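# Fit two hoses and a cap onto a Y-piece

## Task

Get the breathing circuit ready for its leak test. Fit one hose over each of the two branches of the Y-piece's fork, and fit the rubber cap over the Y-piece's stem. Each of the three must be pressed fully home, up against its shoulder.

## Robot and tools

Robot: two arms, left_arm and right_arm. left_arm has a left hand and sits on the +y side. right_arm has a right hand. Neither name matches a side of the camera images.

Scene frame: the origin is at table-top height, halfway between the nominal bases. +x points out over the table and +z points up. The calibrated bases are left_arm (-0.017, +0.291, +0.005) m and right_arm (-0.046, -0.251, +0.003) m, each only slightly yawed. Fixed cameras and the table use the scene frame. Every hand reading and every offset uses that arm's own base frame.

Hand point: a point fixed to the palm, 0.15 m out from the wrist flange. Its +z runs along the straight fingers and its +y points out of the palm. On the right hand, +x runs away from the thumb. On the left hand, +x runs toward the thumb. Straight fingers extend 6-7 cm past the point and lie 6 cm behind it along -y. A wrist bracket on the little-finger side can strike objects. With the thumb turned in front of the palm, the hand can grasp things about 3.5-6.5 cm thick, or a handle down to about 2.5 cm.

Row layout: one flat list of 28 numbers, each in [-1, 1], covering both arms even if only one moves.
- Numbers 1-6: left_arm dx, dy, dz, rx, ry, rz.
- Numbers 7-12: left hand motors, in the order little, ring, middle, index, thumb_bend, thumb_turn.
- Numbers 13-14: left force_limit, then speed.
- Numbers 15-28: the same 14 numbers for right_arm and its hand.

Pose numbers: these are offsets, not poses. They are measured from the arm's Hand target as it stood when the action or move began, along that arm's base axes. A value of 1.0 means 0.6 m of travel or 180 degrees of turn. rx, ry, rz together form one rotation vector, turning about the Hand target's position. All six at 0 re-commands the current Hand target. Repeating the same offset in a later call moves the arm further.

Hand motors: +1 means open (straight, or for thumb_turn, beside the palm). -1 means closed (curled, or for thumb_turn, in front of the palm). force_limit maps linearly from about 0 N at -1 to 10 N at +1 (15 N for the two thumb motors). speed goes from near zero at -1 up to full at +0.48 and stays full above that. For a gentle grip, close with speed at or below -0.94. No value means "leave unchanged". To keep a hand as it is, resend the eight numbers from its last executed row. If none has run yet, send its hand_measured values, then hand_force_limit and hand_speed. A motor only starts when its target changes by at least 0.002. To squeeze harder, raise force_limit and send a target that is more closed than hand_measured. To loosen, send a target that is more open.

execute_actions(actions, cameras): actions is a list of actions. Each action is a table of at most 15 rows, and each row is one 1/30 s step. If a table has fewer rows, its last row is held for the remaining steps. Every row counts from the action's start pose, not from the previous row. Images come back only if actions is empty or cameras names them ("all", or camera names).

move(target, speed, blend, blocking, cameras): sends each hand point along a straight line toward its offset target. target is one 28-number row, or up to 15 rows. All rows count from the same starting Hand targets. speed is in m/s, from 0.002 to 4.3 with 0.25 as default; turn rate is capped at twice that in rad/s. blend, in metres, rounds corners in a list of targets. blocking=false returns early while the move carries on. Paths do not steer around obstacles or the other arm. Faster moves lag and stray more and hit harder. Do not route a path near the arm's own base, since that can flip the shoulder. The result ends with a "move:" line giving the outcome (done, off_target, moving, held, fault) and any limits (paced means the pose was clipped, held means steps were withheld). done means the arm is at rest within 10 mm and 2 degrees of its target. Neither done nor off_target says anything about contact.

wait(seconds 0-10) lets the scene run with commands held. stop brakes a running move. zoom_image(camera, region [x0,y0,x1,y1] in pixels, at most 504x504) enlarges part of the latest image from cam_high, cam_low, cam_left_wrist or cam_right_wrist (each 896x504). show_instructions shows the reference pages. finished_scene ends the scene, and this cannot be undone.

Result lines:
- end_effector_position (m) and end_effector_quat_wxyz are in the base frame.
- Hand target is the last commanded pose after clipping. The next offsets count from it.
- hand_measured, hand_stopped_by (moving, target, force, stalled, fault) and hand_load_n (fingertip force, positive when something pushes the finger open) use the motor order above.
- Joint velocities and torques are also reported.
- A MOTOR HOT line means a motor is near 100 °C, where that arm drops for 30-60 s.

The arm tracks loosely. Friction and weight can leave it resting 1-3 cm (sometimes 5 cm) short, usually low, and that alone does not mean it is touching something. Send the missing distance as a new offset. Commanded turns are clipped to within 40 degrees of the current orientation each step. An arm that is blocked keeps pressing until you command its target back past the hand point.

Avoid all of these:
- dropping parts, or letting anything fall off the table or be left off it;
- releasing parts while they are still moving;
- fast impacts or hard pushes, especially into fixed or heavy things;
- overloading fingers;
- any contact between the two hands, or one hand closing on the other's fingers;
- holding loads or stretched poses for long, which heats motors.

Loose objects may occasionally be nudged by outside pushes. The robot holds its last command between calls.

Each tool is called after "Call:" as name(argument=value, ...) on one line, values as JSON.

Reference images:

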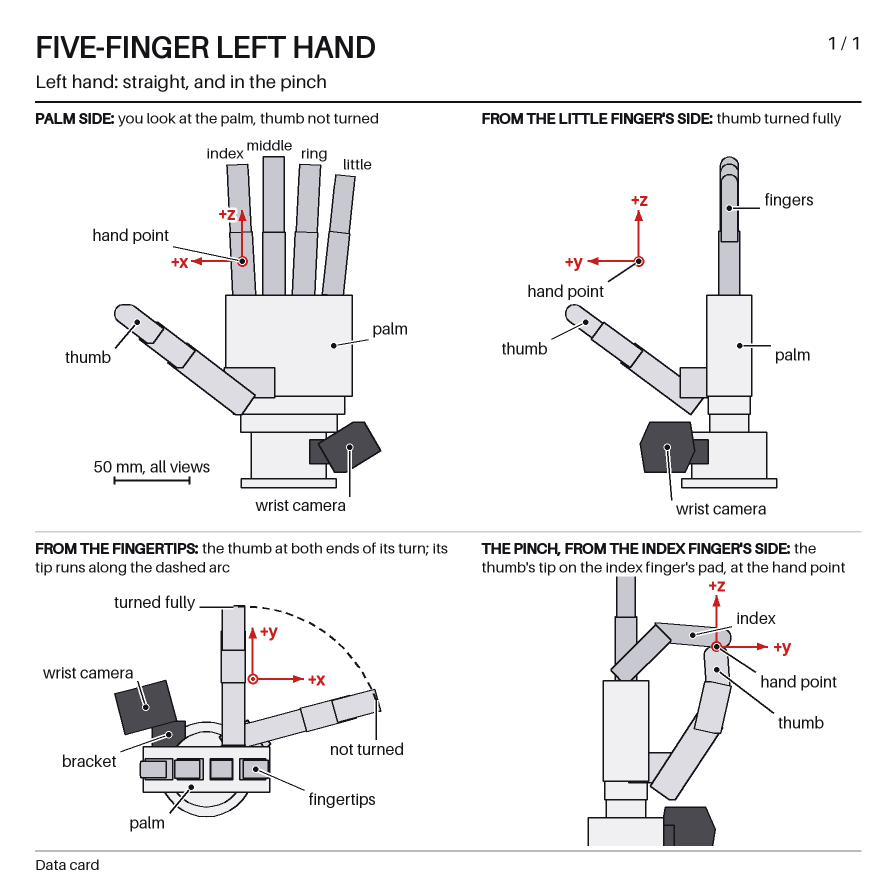

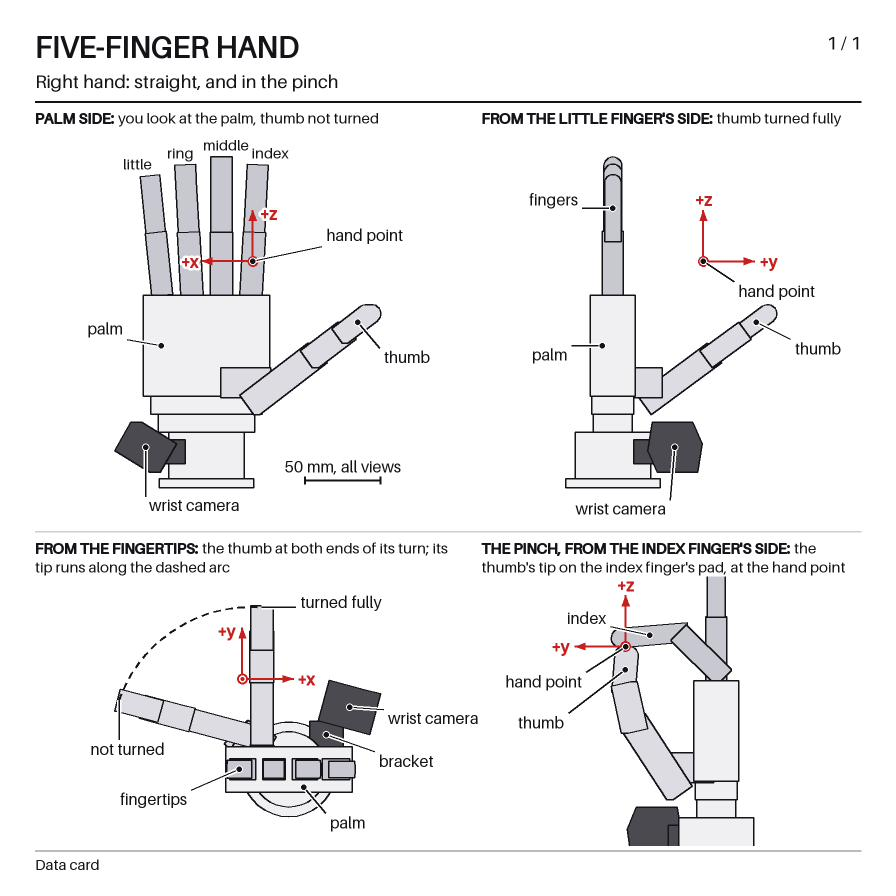

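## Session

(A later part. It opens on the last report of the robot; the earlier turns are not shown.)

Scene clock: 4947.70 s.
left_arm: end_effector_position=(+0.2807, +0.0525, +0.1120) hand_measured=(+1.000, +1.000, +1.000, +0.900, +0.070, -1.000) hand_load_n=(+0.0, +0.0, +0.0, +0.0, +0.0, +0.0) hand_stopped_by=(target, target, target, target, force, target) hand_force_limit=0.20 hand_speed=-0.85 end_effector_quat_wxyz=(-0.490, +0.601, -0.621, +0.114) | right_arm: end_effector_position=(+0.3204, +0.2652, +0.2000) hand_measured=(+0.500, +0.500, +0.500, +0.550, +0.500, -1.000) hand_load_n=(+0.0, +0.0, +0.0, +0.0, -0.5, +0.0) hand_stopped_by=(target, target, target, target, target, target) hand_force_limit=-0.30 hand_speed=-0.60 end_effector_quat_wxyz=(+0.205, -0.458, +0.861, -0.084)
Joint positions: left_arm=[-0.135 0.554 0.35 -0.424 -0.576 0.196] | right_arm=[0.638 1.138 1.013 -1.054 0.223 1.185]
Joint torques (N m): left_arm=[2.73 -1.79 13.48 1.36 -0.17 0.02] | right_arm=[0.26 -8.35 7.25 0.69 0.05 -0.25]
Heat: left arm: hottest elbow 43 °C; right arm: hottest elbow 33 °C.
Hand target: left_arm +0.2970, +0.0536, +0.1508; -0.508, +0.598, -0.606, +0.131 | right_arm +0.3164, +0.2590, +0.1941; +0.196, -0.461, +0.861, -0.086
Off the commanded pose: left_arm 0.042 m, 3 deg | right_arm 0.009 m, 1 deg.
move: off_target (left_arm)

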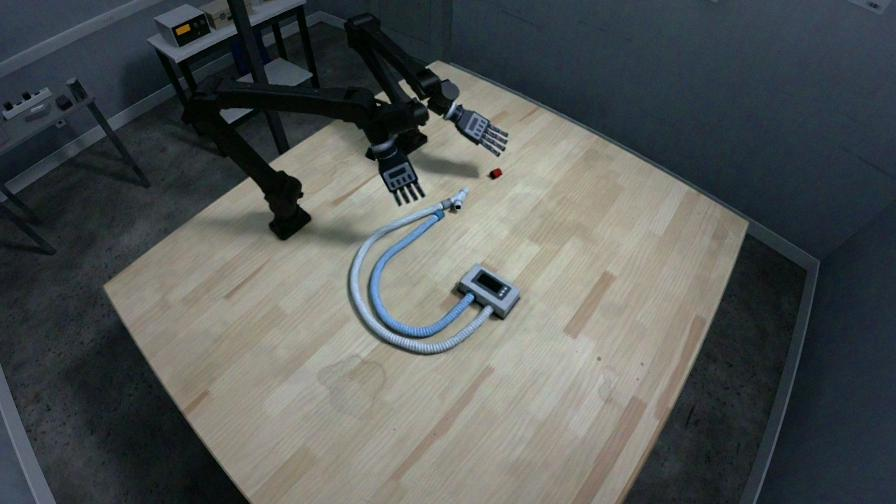

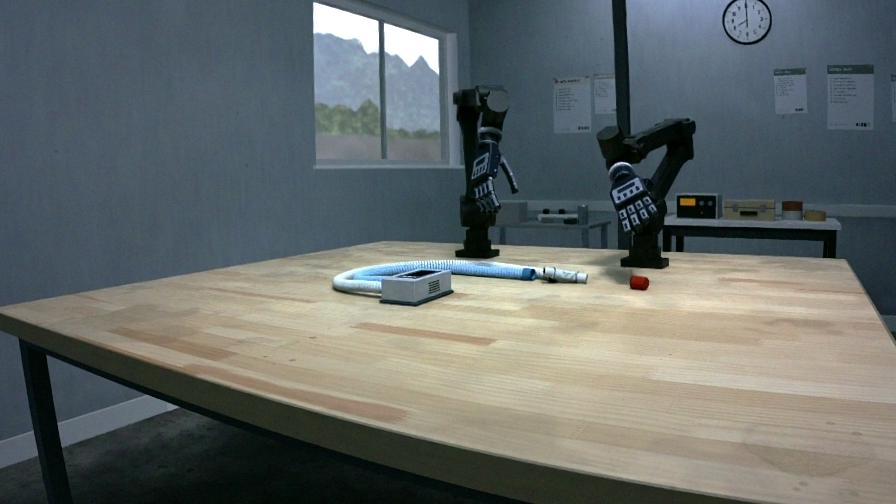

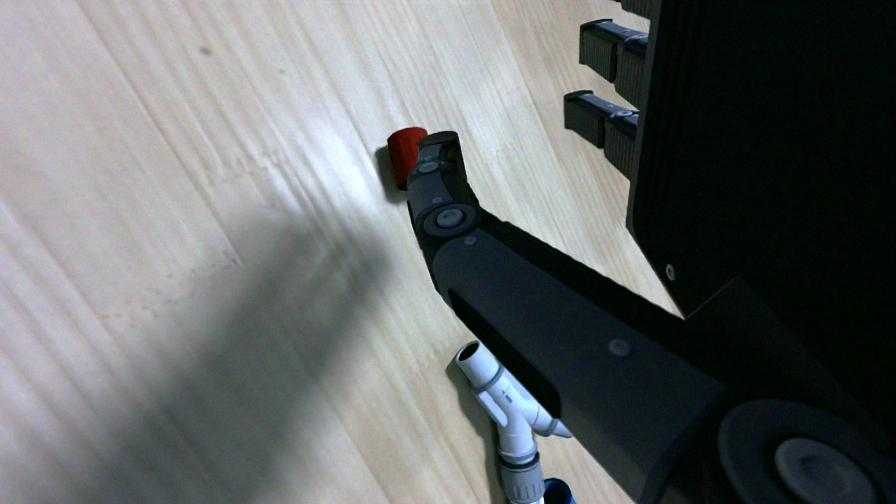

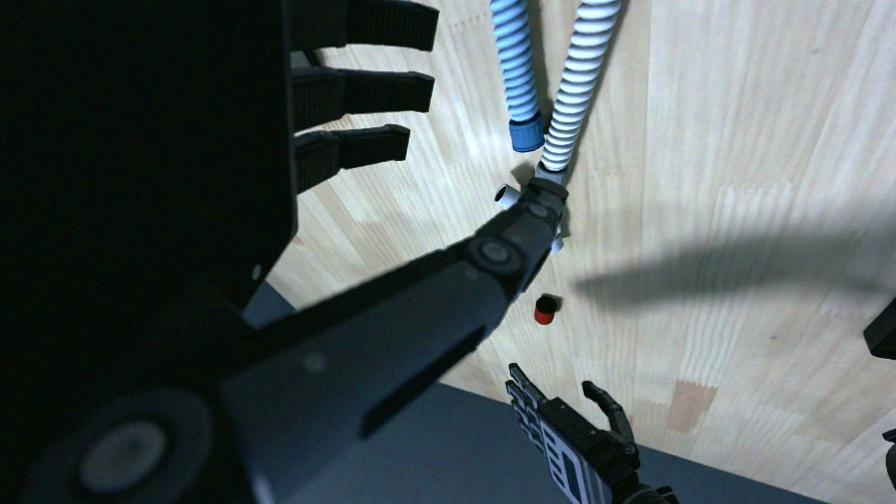

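Call:
move(target=[[0.0, 0.22, 0.0, 0, 0, 0, 1, 1, 1, 0.9, 0.4, -1, 0.2, -0.85, 0, 0, 0, 0, 0, 0, 0.5, 0.5, 0.5, 0.55, 0.5, -1, -0.3, -0.6], [0.0, 0.22, 0.0, 0, 0, 0, 1, 1, 1, 0.9, 0.4, -1, 0.2, -0.85, 0.04, 0.217, -0.167, -0.171, -0.1613, 0.015, 0.5, 0.5, 0.5, 0.55, 0.5, -1, -0.3, -0.6]], speed=0.15, cameras=["all"])

Call:
zoom_image(camera="cam_low", region=[500, 180, 640, 290])

Call:
zoom_image(camera="cam_right_wrist", region=[360, 60, 620, 320])

Scene clock: 5014.53 s.
left_arm: end_effector_position=(+0.2745, +0.1670, +0.1085) hand_measured=(+1.000, +1.000, +1.000, +0.900, +0.400, -1.000) hand_load_n=(+0.0, -0.5, +0.0, +0.0, +0.0, +0.0) hand_stopped_by=(target, target, target, target, target, target) hand_force_limit=0.20 hand_speed=-0.85 end_effector_quat_wxyz=(-0.470, +0.616, -0.620, +0.127) | right_arm: end_effector_position=(+0.3344, +0.3721, +0.0865) hand_measured=(+0.500, +0.500, +0.500, +0.550, +0.500, -1.000) hand_load_n=(+0.0, +0.0, +0.0, +0.0, +0.0, +0.0) hand_stopped_by=(target, target, target, target, target, target) hand_force_limit=-0.30 hand_speed=-0.60 end_effector_quat_wxyz=(+0.267, -0.486, +0.718, -0.421)
Joint positions: left_arm=[0.55 0.651 0.367 -0.269 0.026 0.541] | right_arm=[1.114 1.627 1.094 -0.957 1.042 1.447]
Joint torques (N m): left_arm=[2.78 -1.73 13.48 2.74 0.12 0.07] | right_arm=[1.14 -12.98 9.77 0.12 0.85 -0.04]
Motor temperatures (°C): left_arm=[19 20 57 17 19 19] | right_arm=[18 21 33 17 20 20]
Heat: left arm: hottest elbow 57 °C; right arm: hottest elbow 33 °C.
Hand target: left_arm +0.2971, +0.1855, +0.1508; -0.508, +0.598, -0.606, +0.131 | right_arm +0.3405, +0.3892, +0.0940; +0.277, -0.480, +0.721, -0.416
Off the commanded pose: left_arm 0.051 m, 5 deg | right_arm 0.019 m, 1 deg.
move: off_target (left_arm, right_arm)

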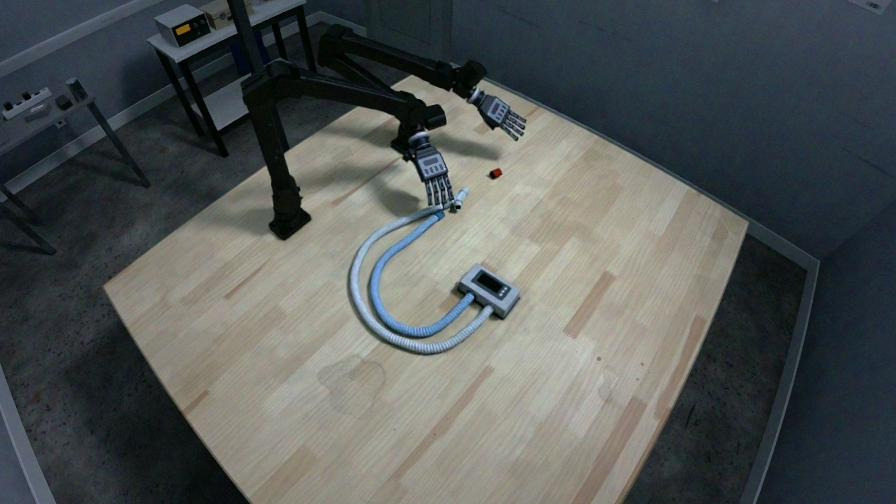

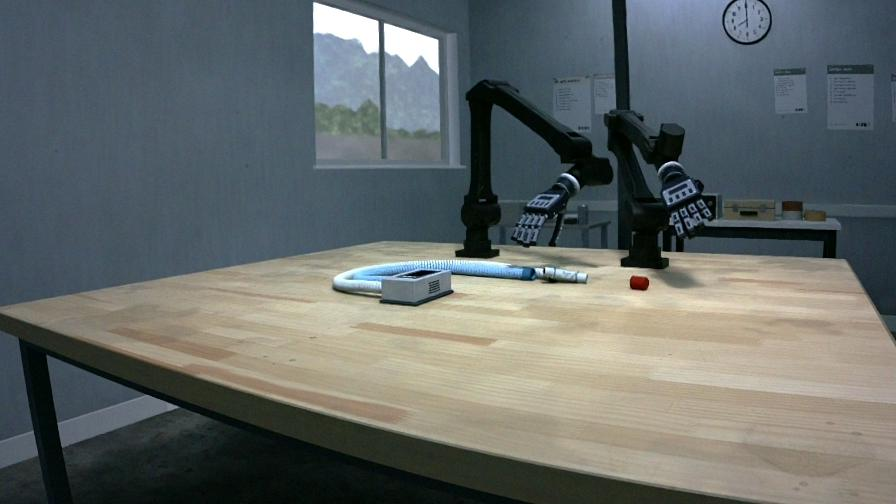

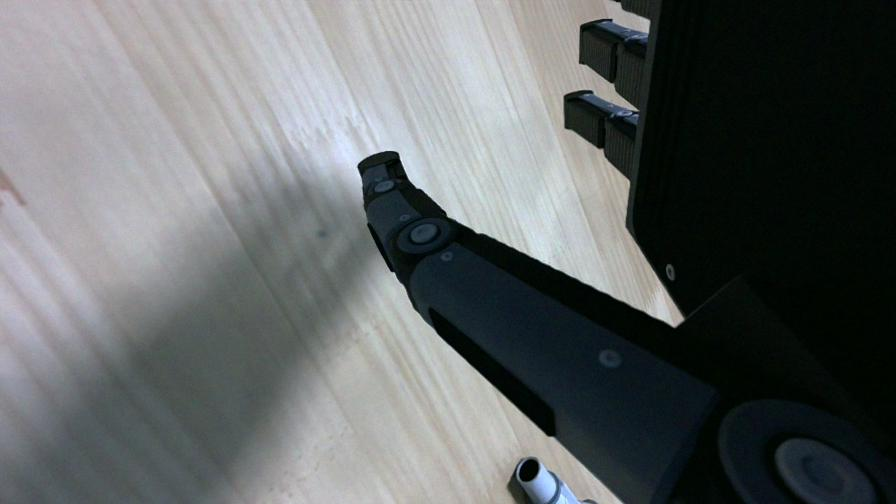

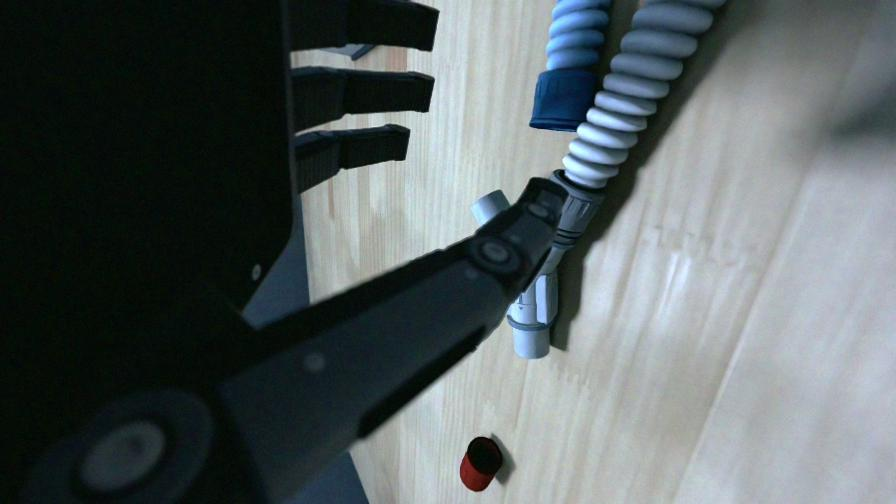

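Scaled by 3.600 from the camera's 896x504 image, which has a finer 1280x720 frame.

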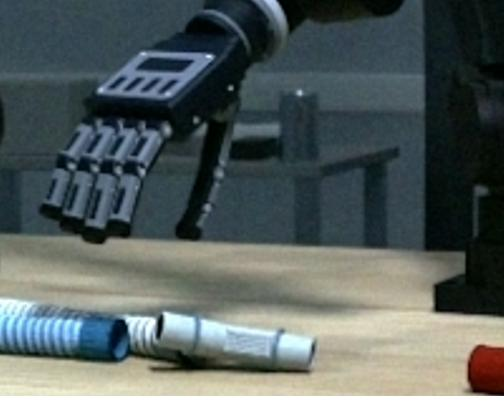

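Scaled by 1.938 from the camera's 896x504 image, which has a finer 1280x720 frame.

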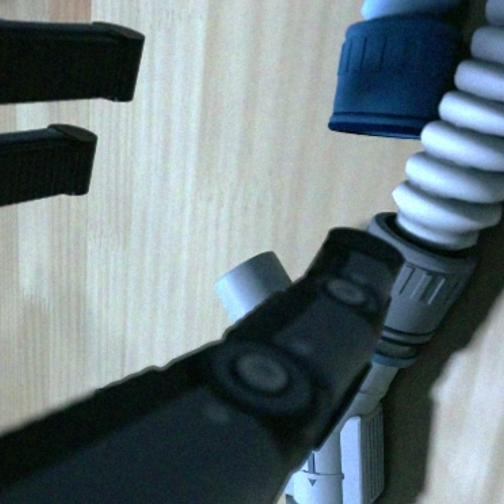

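Call:
move(target=[0.0, 0.0, -0.05, 0, 0, 0, 1, 1, 1, 0.9, 0.4, -1, 0.2, -0.85, -0.02, -0.012, -0.075, 0, 0, 0.022, 0.5, 0.45, 0.45, 0.35, 0.4, -1, -0.3, -0.6], speed=0.1, cameras=["cam_low", "cam_right_wrist"])

Call:
zoom_image(camera="cam_low", region=[500, 180, 640, 290])

Call:
zoom_image(camera="cam_right_wrist", region=[360, 60, 680, 360])

Scene clock: 5042.27 s.
left_arm: end_effector_position=(+0.2938, +0.1789, +0.1150) hand_measured=(+1.000, +1.000, +1.000, +0.900, +0.400, -1.000) hand_load_n=(+0.0, +0.0, +0.0, +0.0, +0.0, +0.0) hand_stopped_by=(target, target, target, target, target, target) hand_force_limit=0.20 hand_speed=-0.85 end_effector_quat_wxyz=(-0.498, +0.604, -0.608, +0.134) | right_arm: end_effector_position=(+0.3342, +0.3835, +0.0629) hand_measured=(+0.500, +0.450, +0.450, +0.350, +0.400, -1.000) hand_load_n=(+0.0, +0.0, +0.0, +0.0, +0.0, +0.0) hand_stopped_by=(target, target, target, target, target, target) hand_force_limit=-0.30 hand_speed=-0.60 end_effector_quat_wxyz=(+0.300, -0.493, +0.711, -0.402)
Joint positions: left_arm=[0.551 0.71 0.367 -0.145 0.028 0.542] | right_arm=[1.122 1.633 1.015 -0.736 1.038 1.356]
Joint torques (N m): left_arm=[3.37 -2.26 8.58 2.73 0.11 0.02] | right_arm=[0.85 -12.4 5.55 1.24 0.65 -0.25]
Motor temperatures (°C): left_arm=[19 20 59 17 18 19] | right_arm=[18 21 36 17 21 20]
Heat: left arm: hottest elbow 59 °C; right arm: hottest elbow 36 °C.
Hand target: left_arm +0.2970, +0.1855, +0.1208; -0.508, +0.598, -0.606, +0.131 | right_arm +0.3285, +0.3819, +0.0490; +0.291, -0.505, +0.704, -0.406
Off the commanded pose: left_arm 0.009 m, 1 deg | right_arm 0.015 m, 2 deg.
move: off_target (right_arm)
Images, in order (width x height): cam_low 896x504, cam_right_wrist 896x504.

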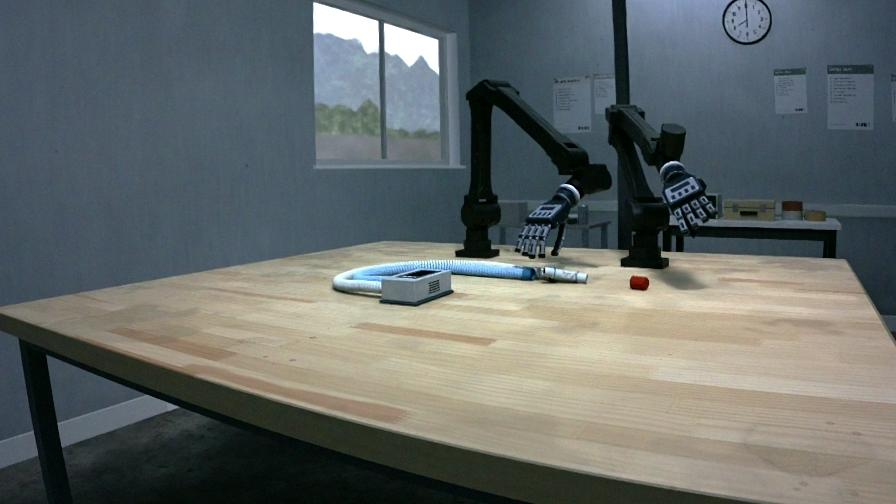

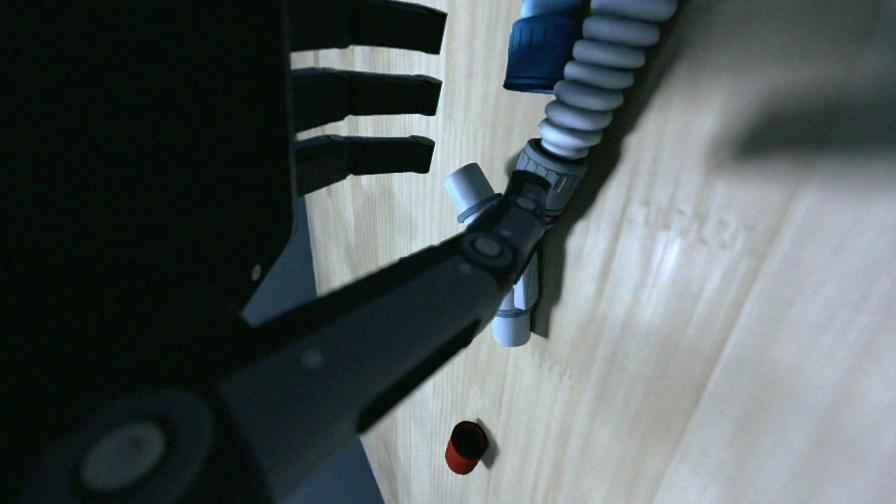

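Scaled by 3.600 from the camera's 896x504 image, which has a finer 1280x720 frame.

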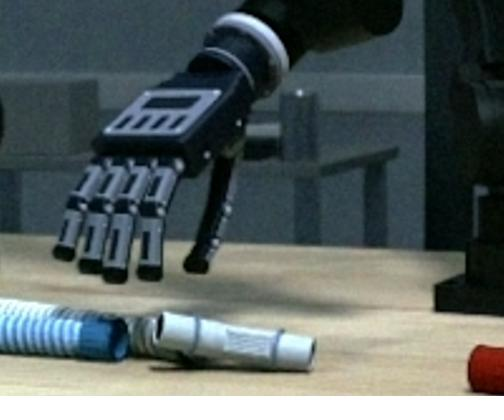

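Scaled by 1.575 from the camera's 896x504 image, which has a finer 1280x720 frame.

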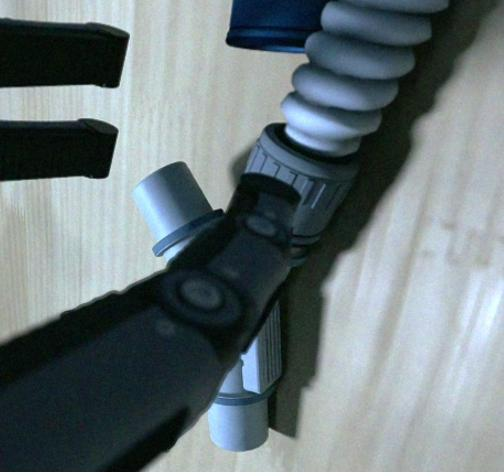

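Call:
move(target=[0.0, 0.0, 0, 0, 0, 0, 1, 1, 1, 0.9, 0.4, -1, 0.2, -0.85, -0.0058, -0.0157, -0.055, 0, 0, 0, 0.5, 0.45, 0.45, 0.35, 0.4, -1, -0.3, -0.6], speed=0.08, cameras=["cam_low", "cam_right_wrist"])

Call:
zoom_image(camera="cam_low", region=[500, 200, 620, 290])

Call:
zoom_image(camera="cam_right_wrist", region=[360, 60, 680, 360])

Scene clock: 5085.13 s.
left_arm: end_effector_position=(+0.2938, +0.1789, +0.1150) hand_measured=(+1.000, +1.000, +1.000, +0.900, +0.400, -1.000) hand_load_n=(-0.5, +0.0, +0.0, +0.0, +0.0, +0.0) hand_stopped_by=(target, target, target, target, target, target) hand_force_limit=0.20 hand_speed=-0.85 end_effector_quat_wxyz=(-0.498, +0.604, -0.608, +0.134) | right_arm: end_effector_position=(+0.3306, +0.3758, +0.0317) hand_measured=(+0.500, +0.450, +0.450, +0.350, +0.400, -1.000) hand_load_n=(+0.0, +0.0, +0.0, +0.0, +0.0, +0.0) hand_stopped_by=(target, target, target, target, target, target) hand_force_limit=-0.30 hand_speed=-0.60 end_effector_quat_wxyz=(+0.302, -0.493, +0.710, -0.402)
Joint positions: left_arm=[0.551 0.71 0.367 -0.145 0.028 0.542] | right_arm=[1.122 1.667 0.954 -0.634 1.04 1.35]
Joint torques (N m): left_arm=[3.37 -2.49 8.55 2.86 0.11 0.02] | right_arm=[1.03 -12.04 5.24 0.91 0.52 -0.27]
Motor temperatures (°C): left_arm=[19 20 51 17 18 19] | right_arm=[18 21 33 17 21 20]
Heat: left arm: hottest elbow 51 °C; right arm: hottest elbow 33 °C.
Hand target: left_arm +0.2970, +0.1855, +0.1208; -0.508, +0.598, -0.606, +0.131 | right_arm +0.3251, +0.3725, +0.0160; +0.291, -0.505, +0.704, -0.406
Off the commanded pose: left_arm 0.009 m, 1 deg | right_arm 0.017 m, 2 deg.
move: off_target (right_arm)
Images, in order (width x height): cam_low 896x504, cam_right_wrist 896x504.

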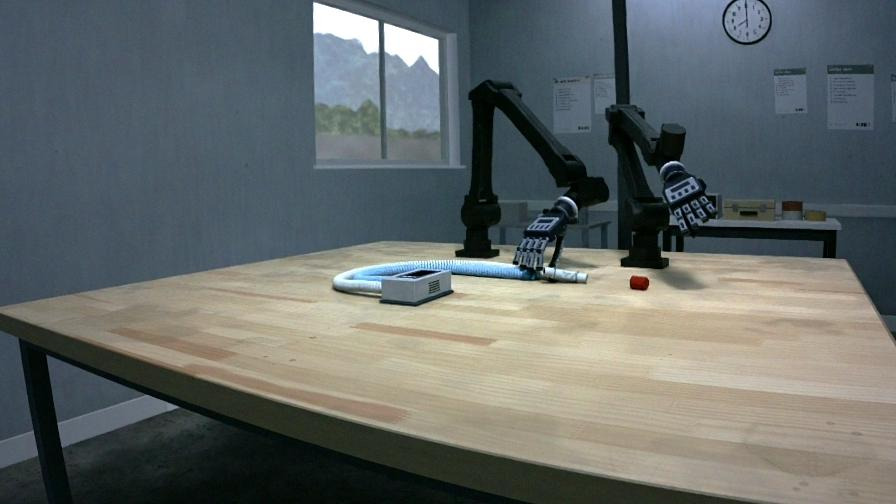

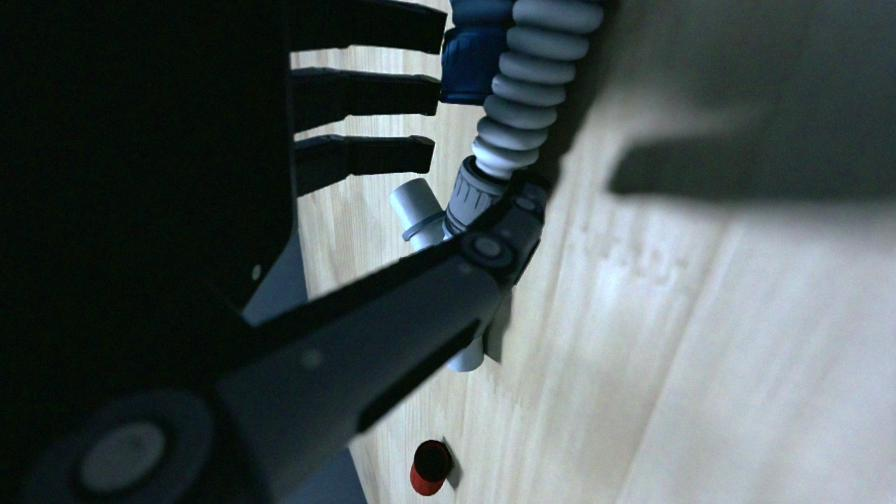

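Scaled by 4.200 from the camera's 896x504 image, which has a finer 1280x720 frame.

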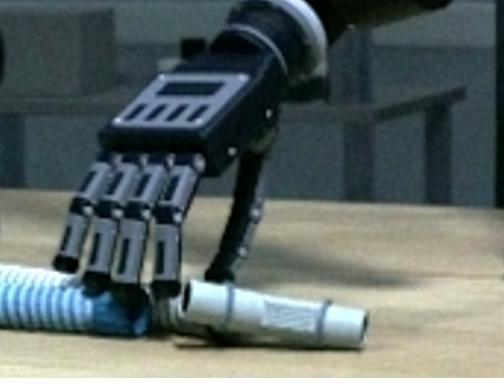

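Scaled by 1.575 from the camera's 896x504 image, which has a finer 1280x720 frame.

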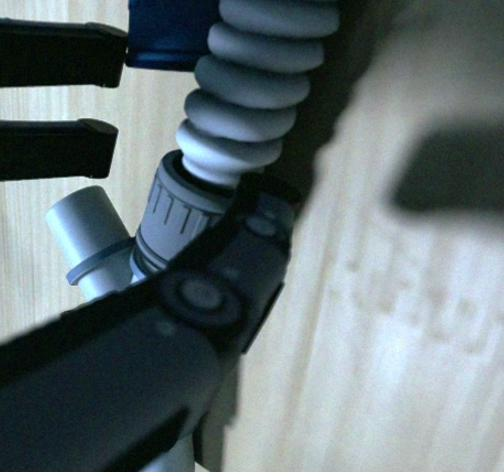

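Call:
move(target=[[0.0, 0.0, 0, 0, 0, 0, 1, 1, 1, 0.9, 0.4, -1, 0.2, -0.85, 0, 0, 0, 0, 0, 0, 1, 1, 1, 0.35, 0.4, -1, -0.3, -0.6], [0.0, 0.0, 0, 0, 0, 0, 1, 1, 1, 0.9, 0.4, -1, 0.2, -0.85, -0.006, 0, -0.025, 0, 0, 0, 1, 1, 1, 0.35, 0.4, -1, -0.3, -0.6]], speed=0.05, cameras=["cam_low", "cam_right_wrist"])

Call:
zoom_image(camera="cam_low", region=[500, 200, 620, 290])

Call:
zoom_image(camera="cam_right_wrist", region=[360, 60, 680, 360])

Scene clock: 5096.77 s.
left_arm: end_effector_position=(+0.2938, +0.1789, +0.1150) hand_measured=(+1.000, +1.000, +1.000, +0.900, +0.400, -1.000) hand_load_n=(+0.0, +0.0, +0.0, +0.0, +0.0, +0.5) hand_stopped_by=(target, target, target, target, target, target) hand_force_limit=0.20 hand_speed=-0.85 end_effector_quat_wxyz=(-0.498, +0.604, -0.608, +0.134) | right_arm: end_effector_position=(+0.3266, +0.3741, +0.0139) hand_measured=(+1.000, +1.000, +1.000, +0.350, +0.400, -1.000) hand_load_n=(+0.0, +0.0, +0.0, +0.0, +0.0, +0.0) hand_stopped_by=(target, target, target, target, target, target) hand_force_limit=-0.30 hand_speed=-0.60 end_effector_quat_wxyz=(+0.297, -0.499, +0.707, -0.404)
Joint positions: left_arm=[0.551 0.71 0.367 -0.145 0.028 0.542] | right_arm=[1.127 1.698 0.939 -0.604 1.038 1.35]
Joint torques (N m): left_arm=[3.37 -2.2 8.76 3.07 0.14 0.02] | right_arm=[1.14 -12.28 5.08 0.85 0.68 -0.07]
Heat: left arm: hottest elbow 50 °C; right arm: hottest elbow 33 °C.
Hand target: left_arm +0.2970, +0.1855, +0.1208; -0.508, +0.598, -0.606, +0.131 | right_arm +0.3215, +0.3724, +0.0010; +0.291, -0.505, +0.704, -0.406
Off the commanded pose: left_arm 0.009 m, 1 deg | right_arm 0.014 m, 1 deg.
move: off_target (right_arm)
Images, in order (width x height): cam_low 896x504, cam_right_wrist 896x504.

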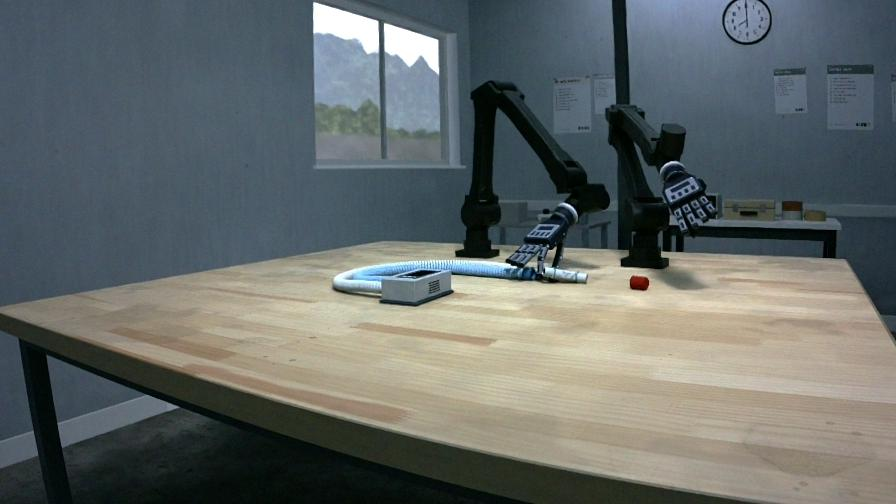

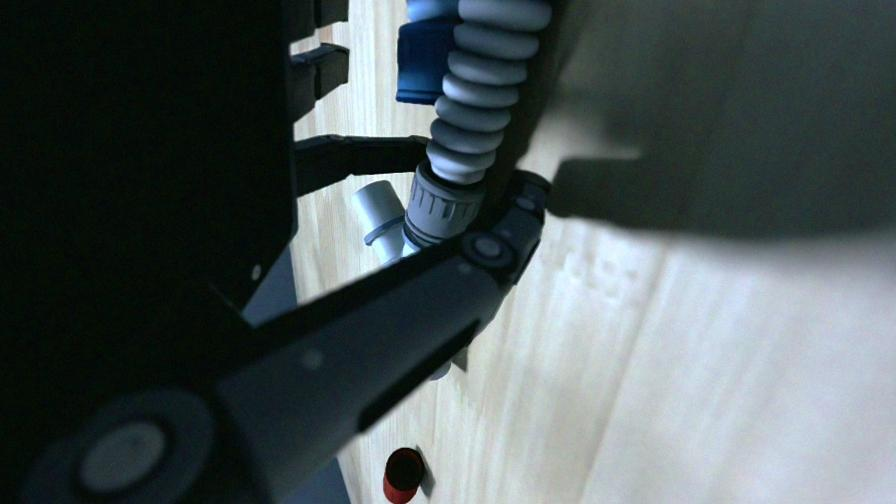

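Scaled by 4.200 from the camera's 896x504 image, which has a finer 1280x720 frame.

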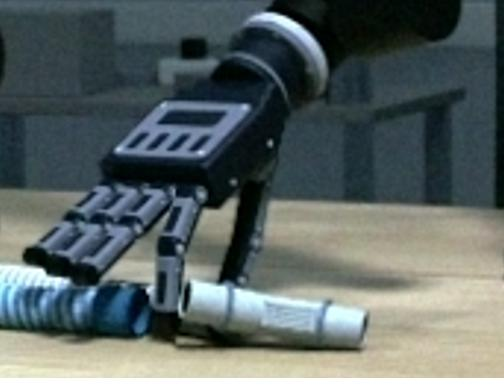

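Scaled by 1.575 from the camera's 896x504 image, which has a finer 1280x720 frame.

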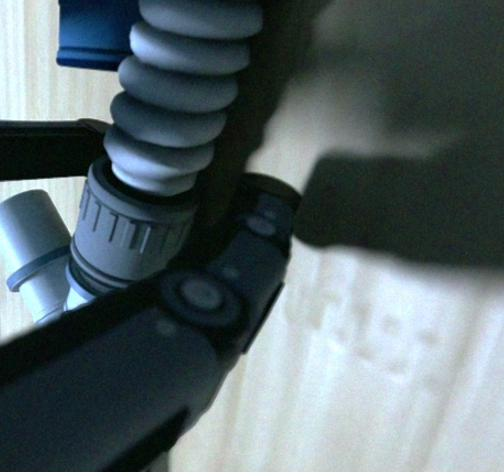

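Call:
move(target=[0.0, 0.0, 0, 0, 0, 0, 1, 1, 1, 0.9, 0.4, -1, 0.2, -0.85, 0, 0, 0, 0, 0, 0, 1, 1, 1, -0.5, -0.3, -1, -0.2, -0.85], speed=0.05, cameras=["cam_low", "cam_right_wrist"])

Call:
zoom_image(camera="cam_low", region=[500, 200, 620, 290])

Call:
zoom_image(camera="cam_right_wrist", region=[360, 60, 680, 360])

Scene clock: 5106.97 s.
left_arm: end_effector_position=(+0.2938, +0.1789, +0.1150) hand_measured=(+1.000, +1.000, +1.000, +0.900, +0.400, -1.000) hand_load_n=(+0.0, +0.0, +0.0, +0.0, +0.0, +0.5) hand_stopped_by=(target, target, target, target, target, target) hand_force_limit=0.20 hand_speed=-0.85 end_effector_quat_wxyz=(-0.498, +0.604, -0.608, +0.134) | right_arm: end_effector_position=(+0.3266, +0.3742, +0.0140) hand_measured=(+1.000, +1.000, +1.000, +0.074, +0.234, -1.000) hand_load_n=(+0.0, +0.0, +0.0, +10.5, +6.0, -4.5) hand_stopped_by=(target, target, target, force, force, target) hand_force_limit=-0.20 hand_speed=-0.85 end_effector_quat_wxyz=(+0.297, -0.499, +0.707, -0.404)
Joint positions: left_arm=[0.551 0.71 0.367 -0.145 0.028 0.542] | right_arm=[1.127 1.698 0.939 -0.604 1.038 1.35]
Joint torques (N m): left_arm=[3.14 -2.67 8.69 3.18 0.11 0.02] | right_arm=[0.79 -12.22 5.12 1.03 0.73 -0.08]
Heat: left arm: hottest elbow 50 °C; right arm: hottest elbow 32 °C.
Hand target: left_arm +0.2970, +0.1855, +0.1208; -0.508, +0.598, -0.606, +0.131 | right_arm +0.3215, +0.3724, +0.0010; +0.291, -0.505, +0.704, -0.406
Off the commanded pose: left_arm 0.009 m, 1 deg | right_arm 0.014 m, 1 deg.
move: off_target (right_arm)
Images, in order (width x height): cam_low 896x504, cam_right_wrist 896x504.

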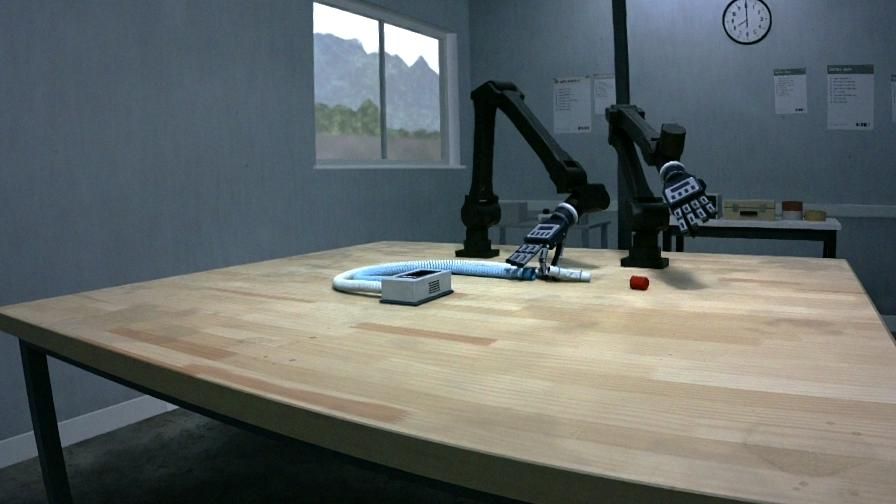

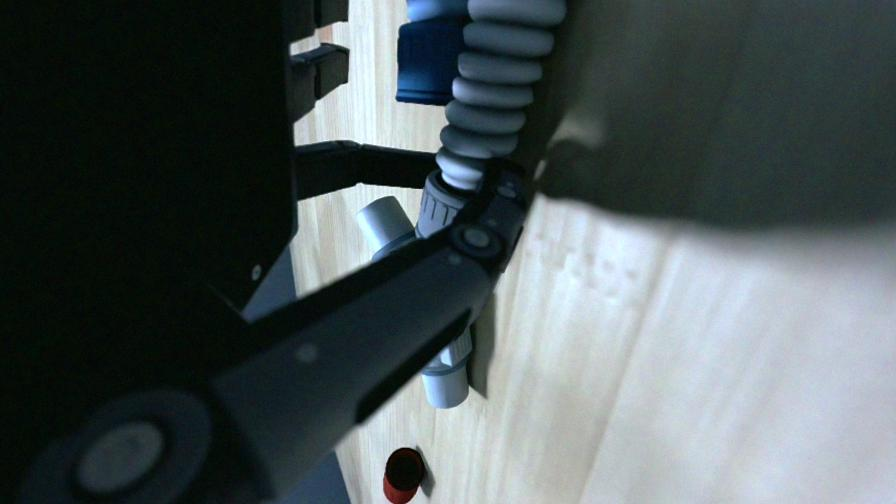

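Scaled by 4.200 from the camera's 896x504 image, which has a finer 1280x720 frame.

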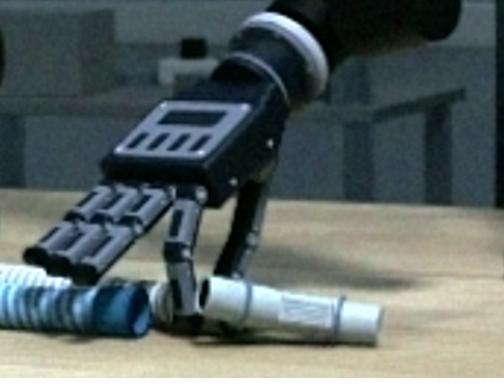

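Scaled by 1.575 from the camera's 896x504 image, which has a finer 1280x720 frame.

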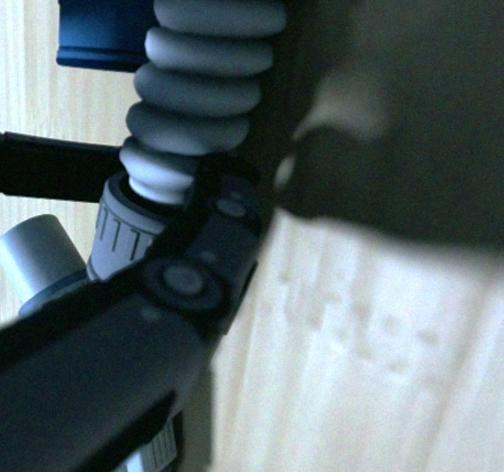

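Call:
move(target=[0.0, 0.0, -0.01, 0, 0, 0, 1, 1, 1, 0.9, 0.4, -1, 0.2, -0.85, 0.01, 0.005, 0.2, 0, 0, 0, 1, 1, 1, -0.5, -0.3, -1, -0.2, -0.85], speed=0.1, cameras=["cam_low", "cam_right_wrist"])

Call:
zoom_image(camera="cam_low", region=[500, 150, 640, 290])

Call:
zoom_image(camera="cam_right_wrist", region=[340, 60, 660, 360])

Scene clock: 5113.77 s.
left_arm: end_effector_position=(+0.2976, +0.1812, +0.1163) hand_measured=(+1.000, +1.000, +1.000, +0.900, +0.400, -1.000) hand_load_n=(-0.5, +0.0, +0.0, +0.0, +0.0, +0.0) hand_stopped_by=(target, target, target, target, target, target) hand_force_limit=0.20 hand_speed=-0.85 end_effector_quat_wxyz=(-0.503, +0.601, -0.606, +0.135) | right_arm: end_effector_position=(+0.3192, +0.3593, +0.1006) hand_measured=(+1.000, +1.000, +1.000, +0.074, +0.234, -1.000) hand_load_n=(+0.0, +0.0, +0.0, +10.0, +6.5, -4.5) hand_stopped_by=(target, target, target, force, force, target) hand_force_limit=-0.20 hand_speed=-0.85 end_effector_quat_wxyz=(+0.276, -0.513, +0.699, -0.415)
Joint positions: left_arm=[0.551 0.722 0.367 -0.12 0.028 0.542] | right_arm=[1.127 1.535 1.025 -0.903 1.036 1.342]
Joint torques (N m): left_arm=[3.14 -2.84 7.56 2.96 0.18 0.03] | right_arm=[0.5 -13.16 10.28 0.24 0.72 -0.19]
Heat: left arm: hottest elbow 49 °C; right arm: hottest elbow 32 °C.
Hand target: left_arm +0.2971, +0.1855, +0.1148; -0.508, +0.598, -0.606, +0.131 | right_arm +0.3275, +0.3754, +0.1210; +0.291, -0.505, +0.704, -0.406
Off the commanded pose: left_arm 0.005 m, 1 deg | right_arm 0.027 m, 2 deg.
move: off_target (right_arm)
Images, in order (width x height): cam_low 896x504, cam_right_wrist 896x504.

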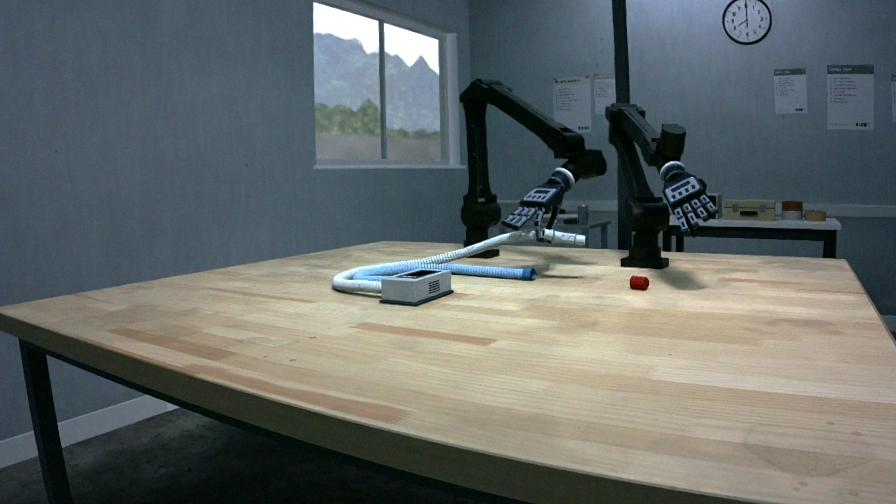

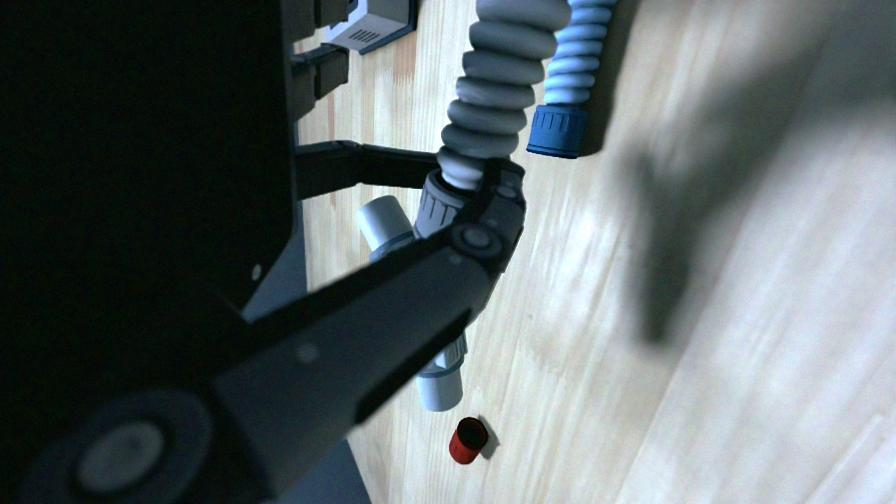

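Scaled by 3.600 from the camera's 896x504 image, which has a finer 1280x720 frame.

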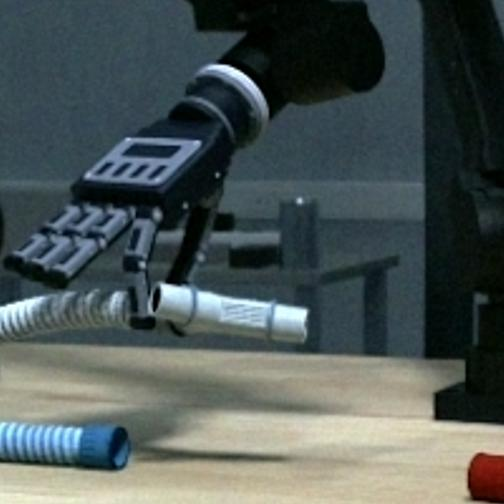

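Scaled by 1.575 from the camera's 896x504 image, which has a finer 1280x720 frame.

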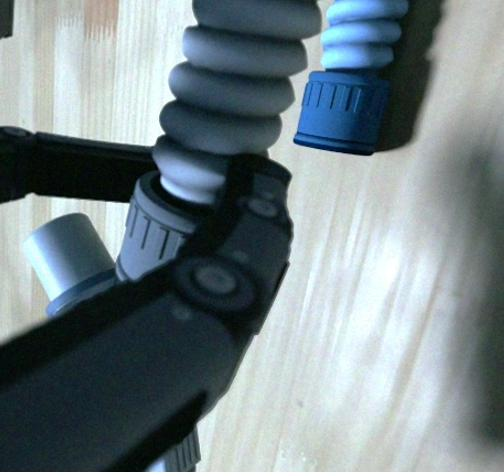

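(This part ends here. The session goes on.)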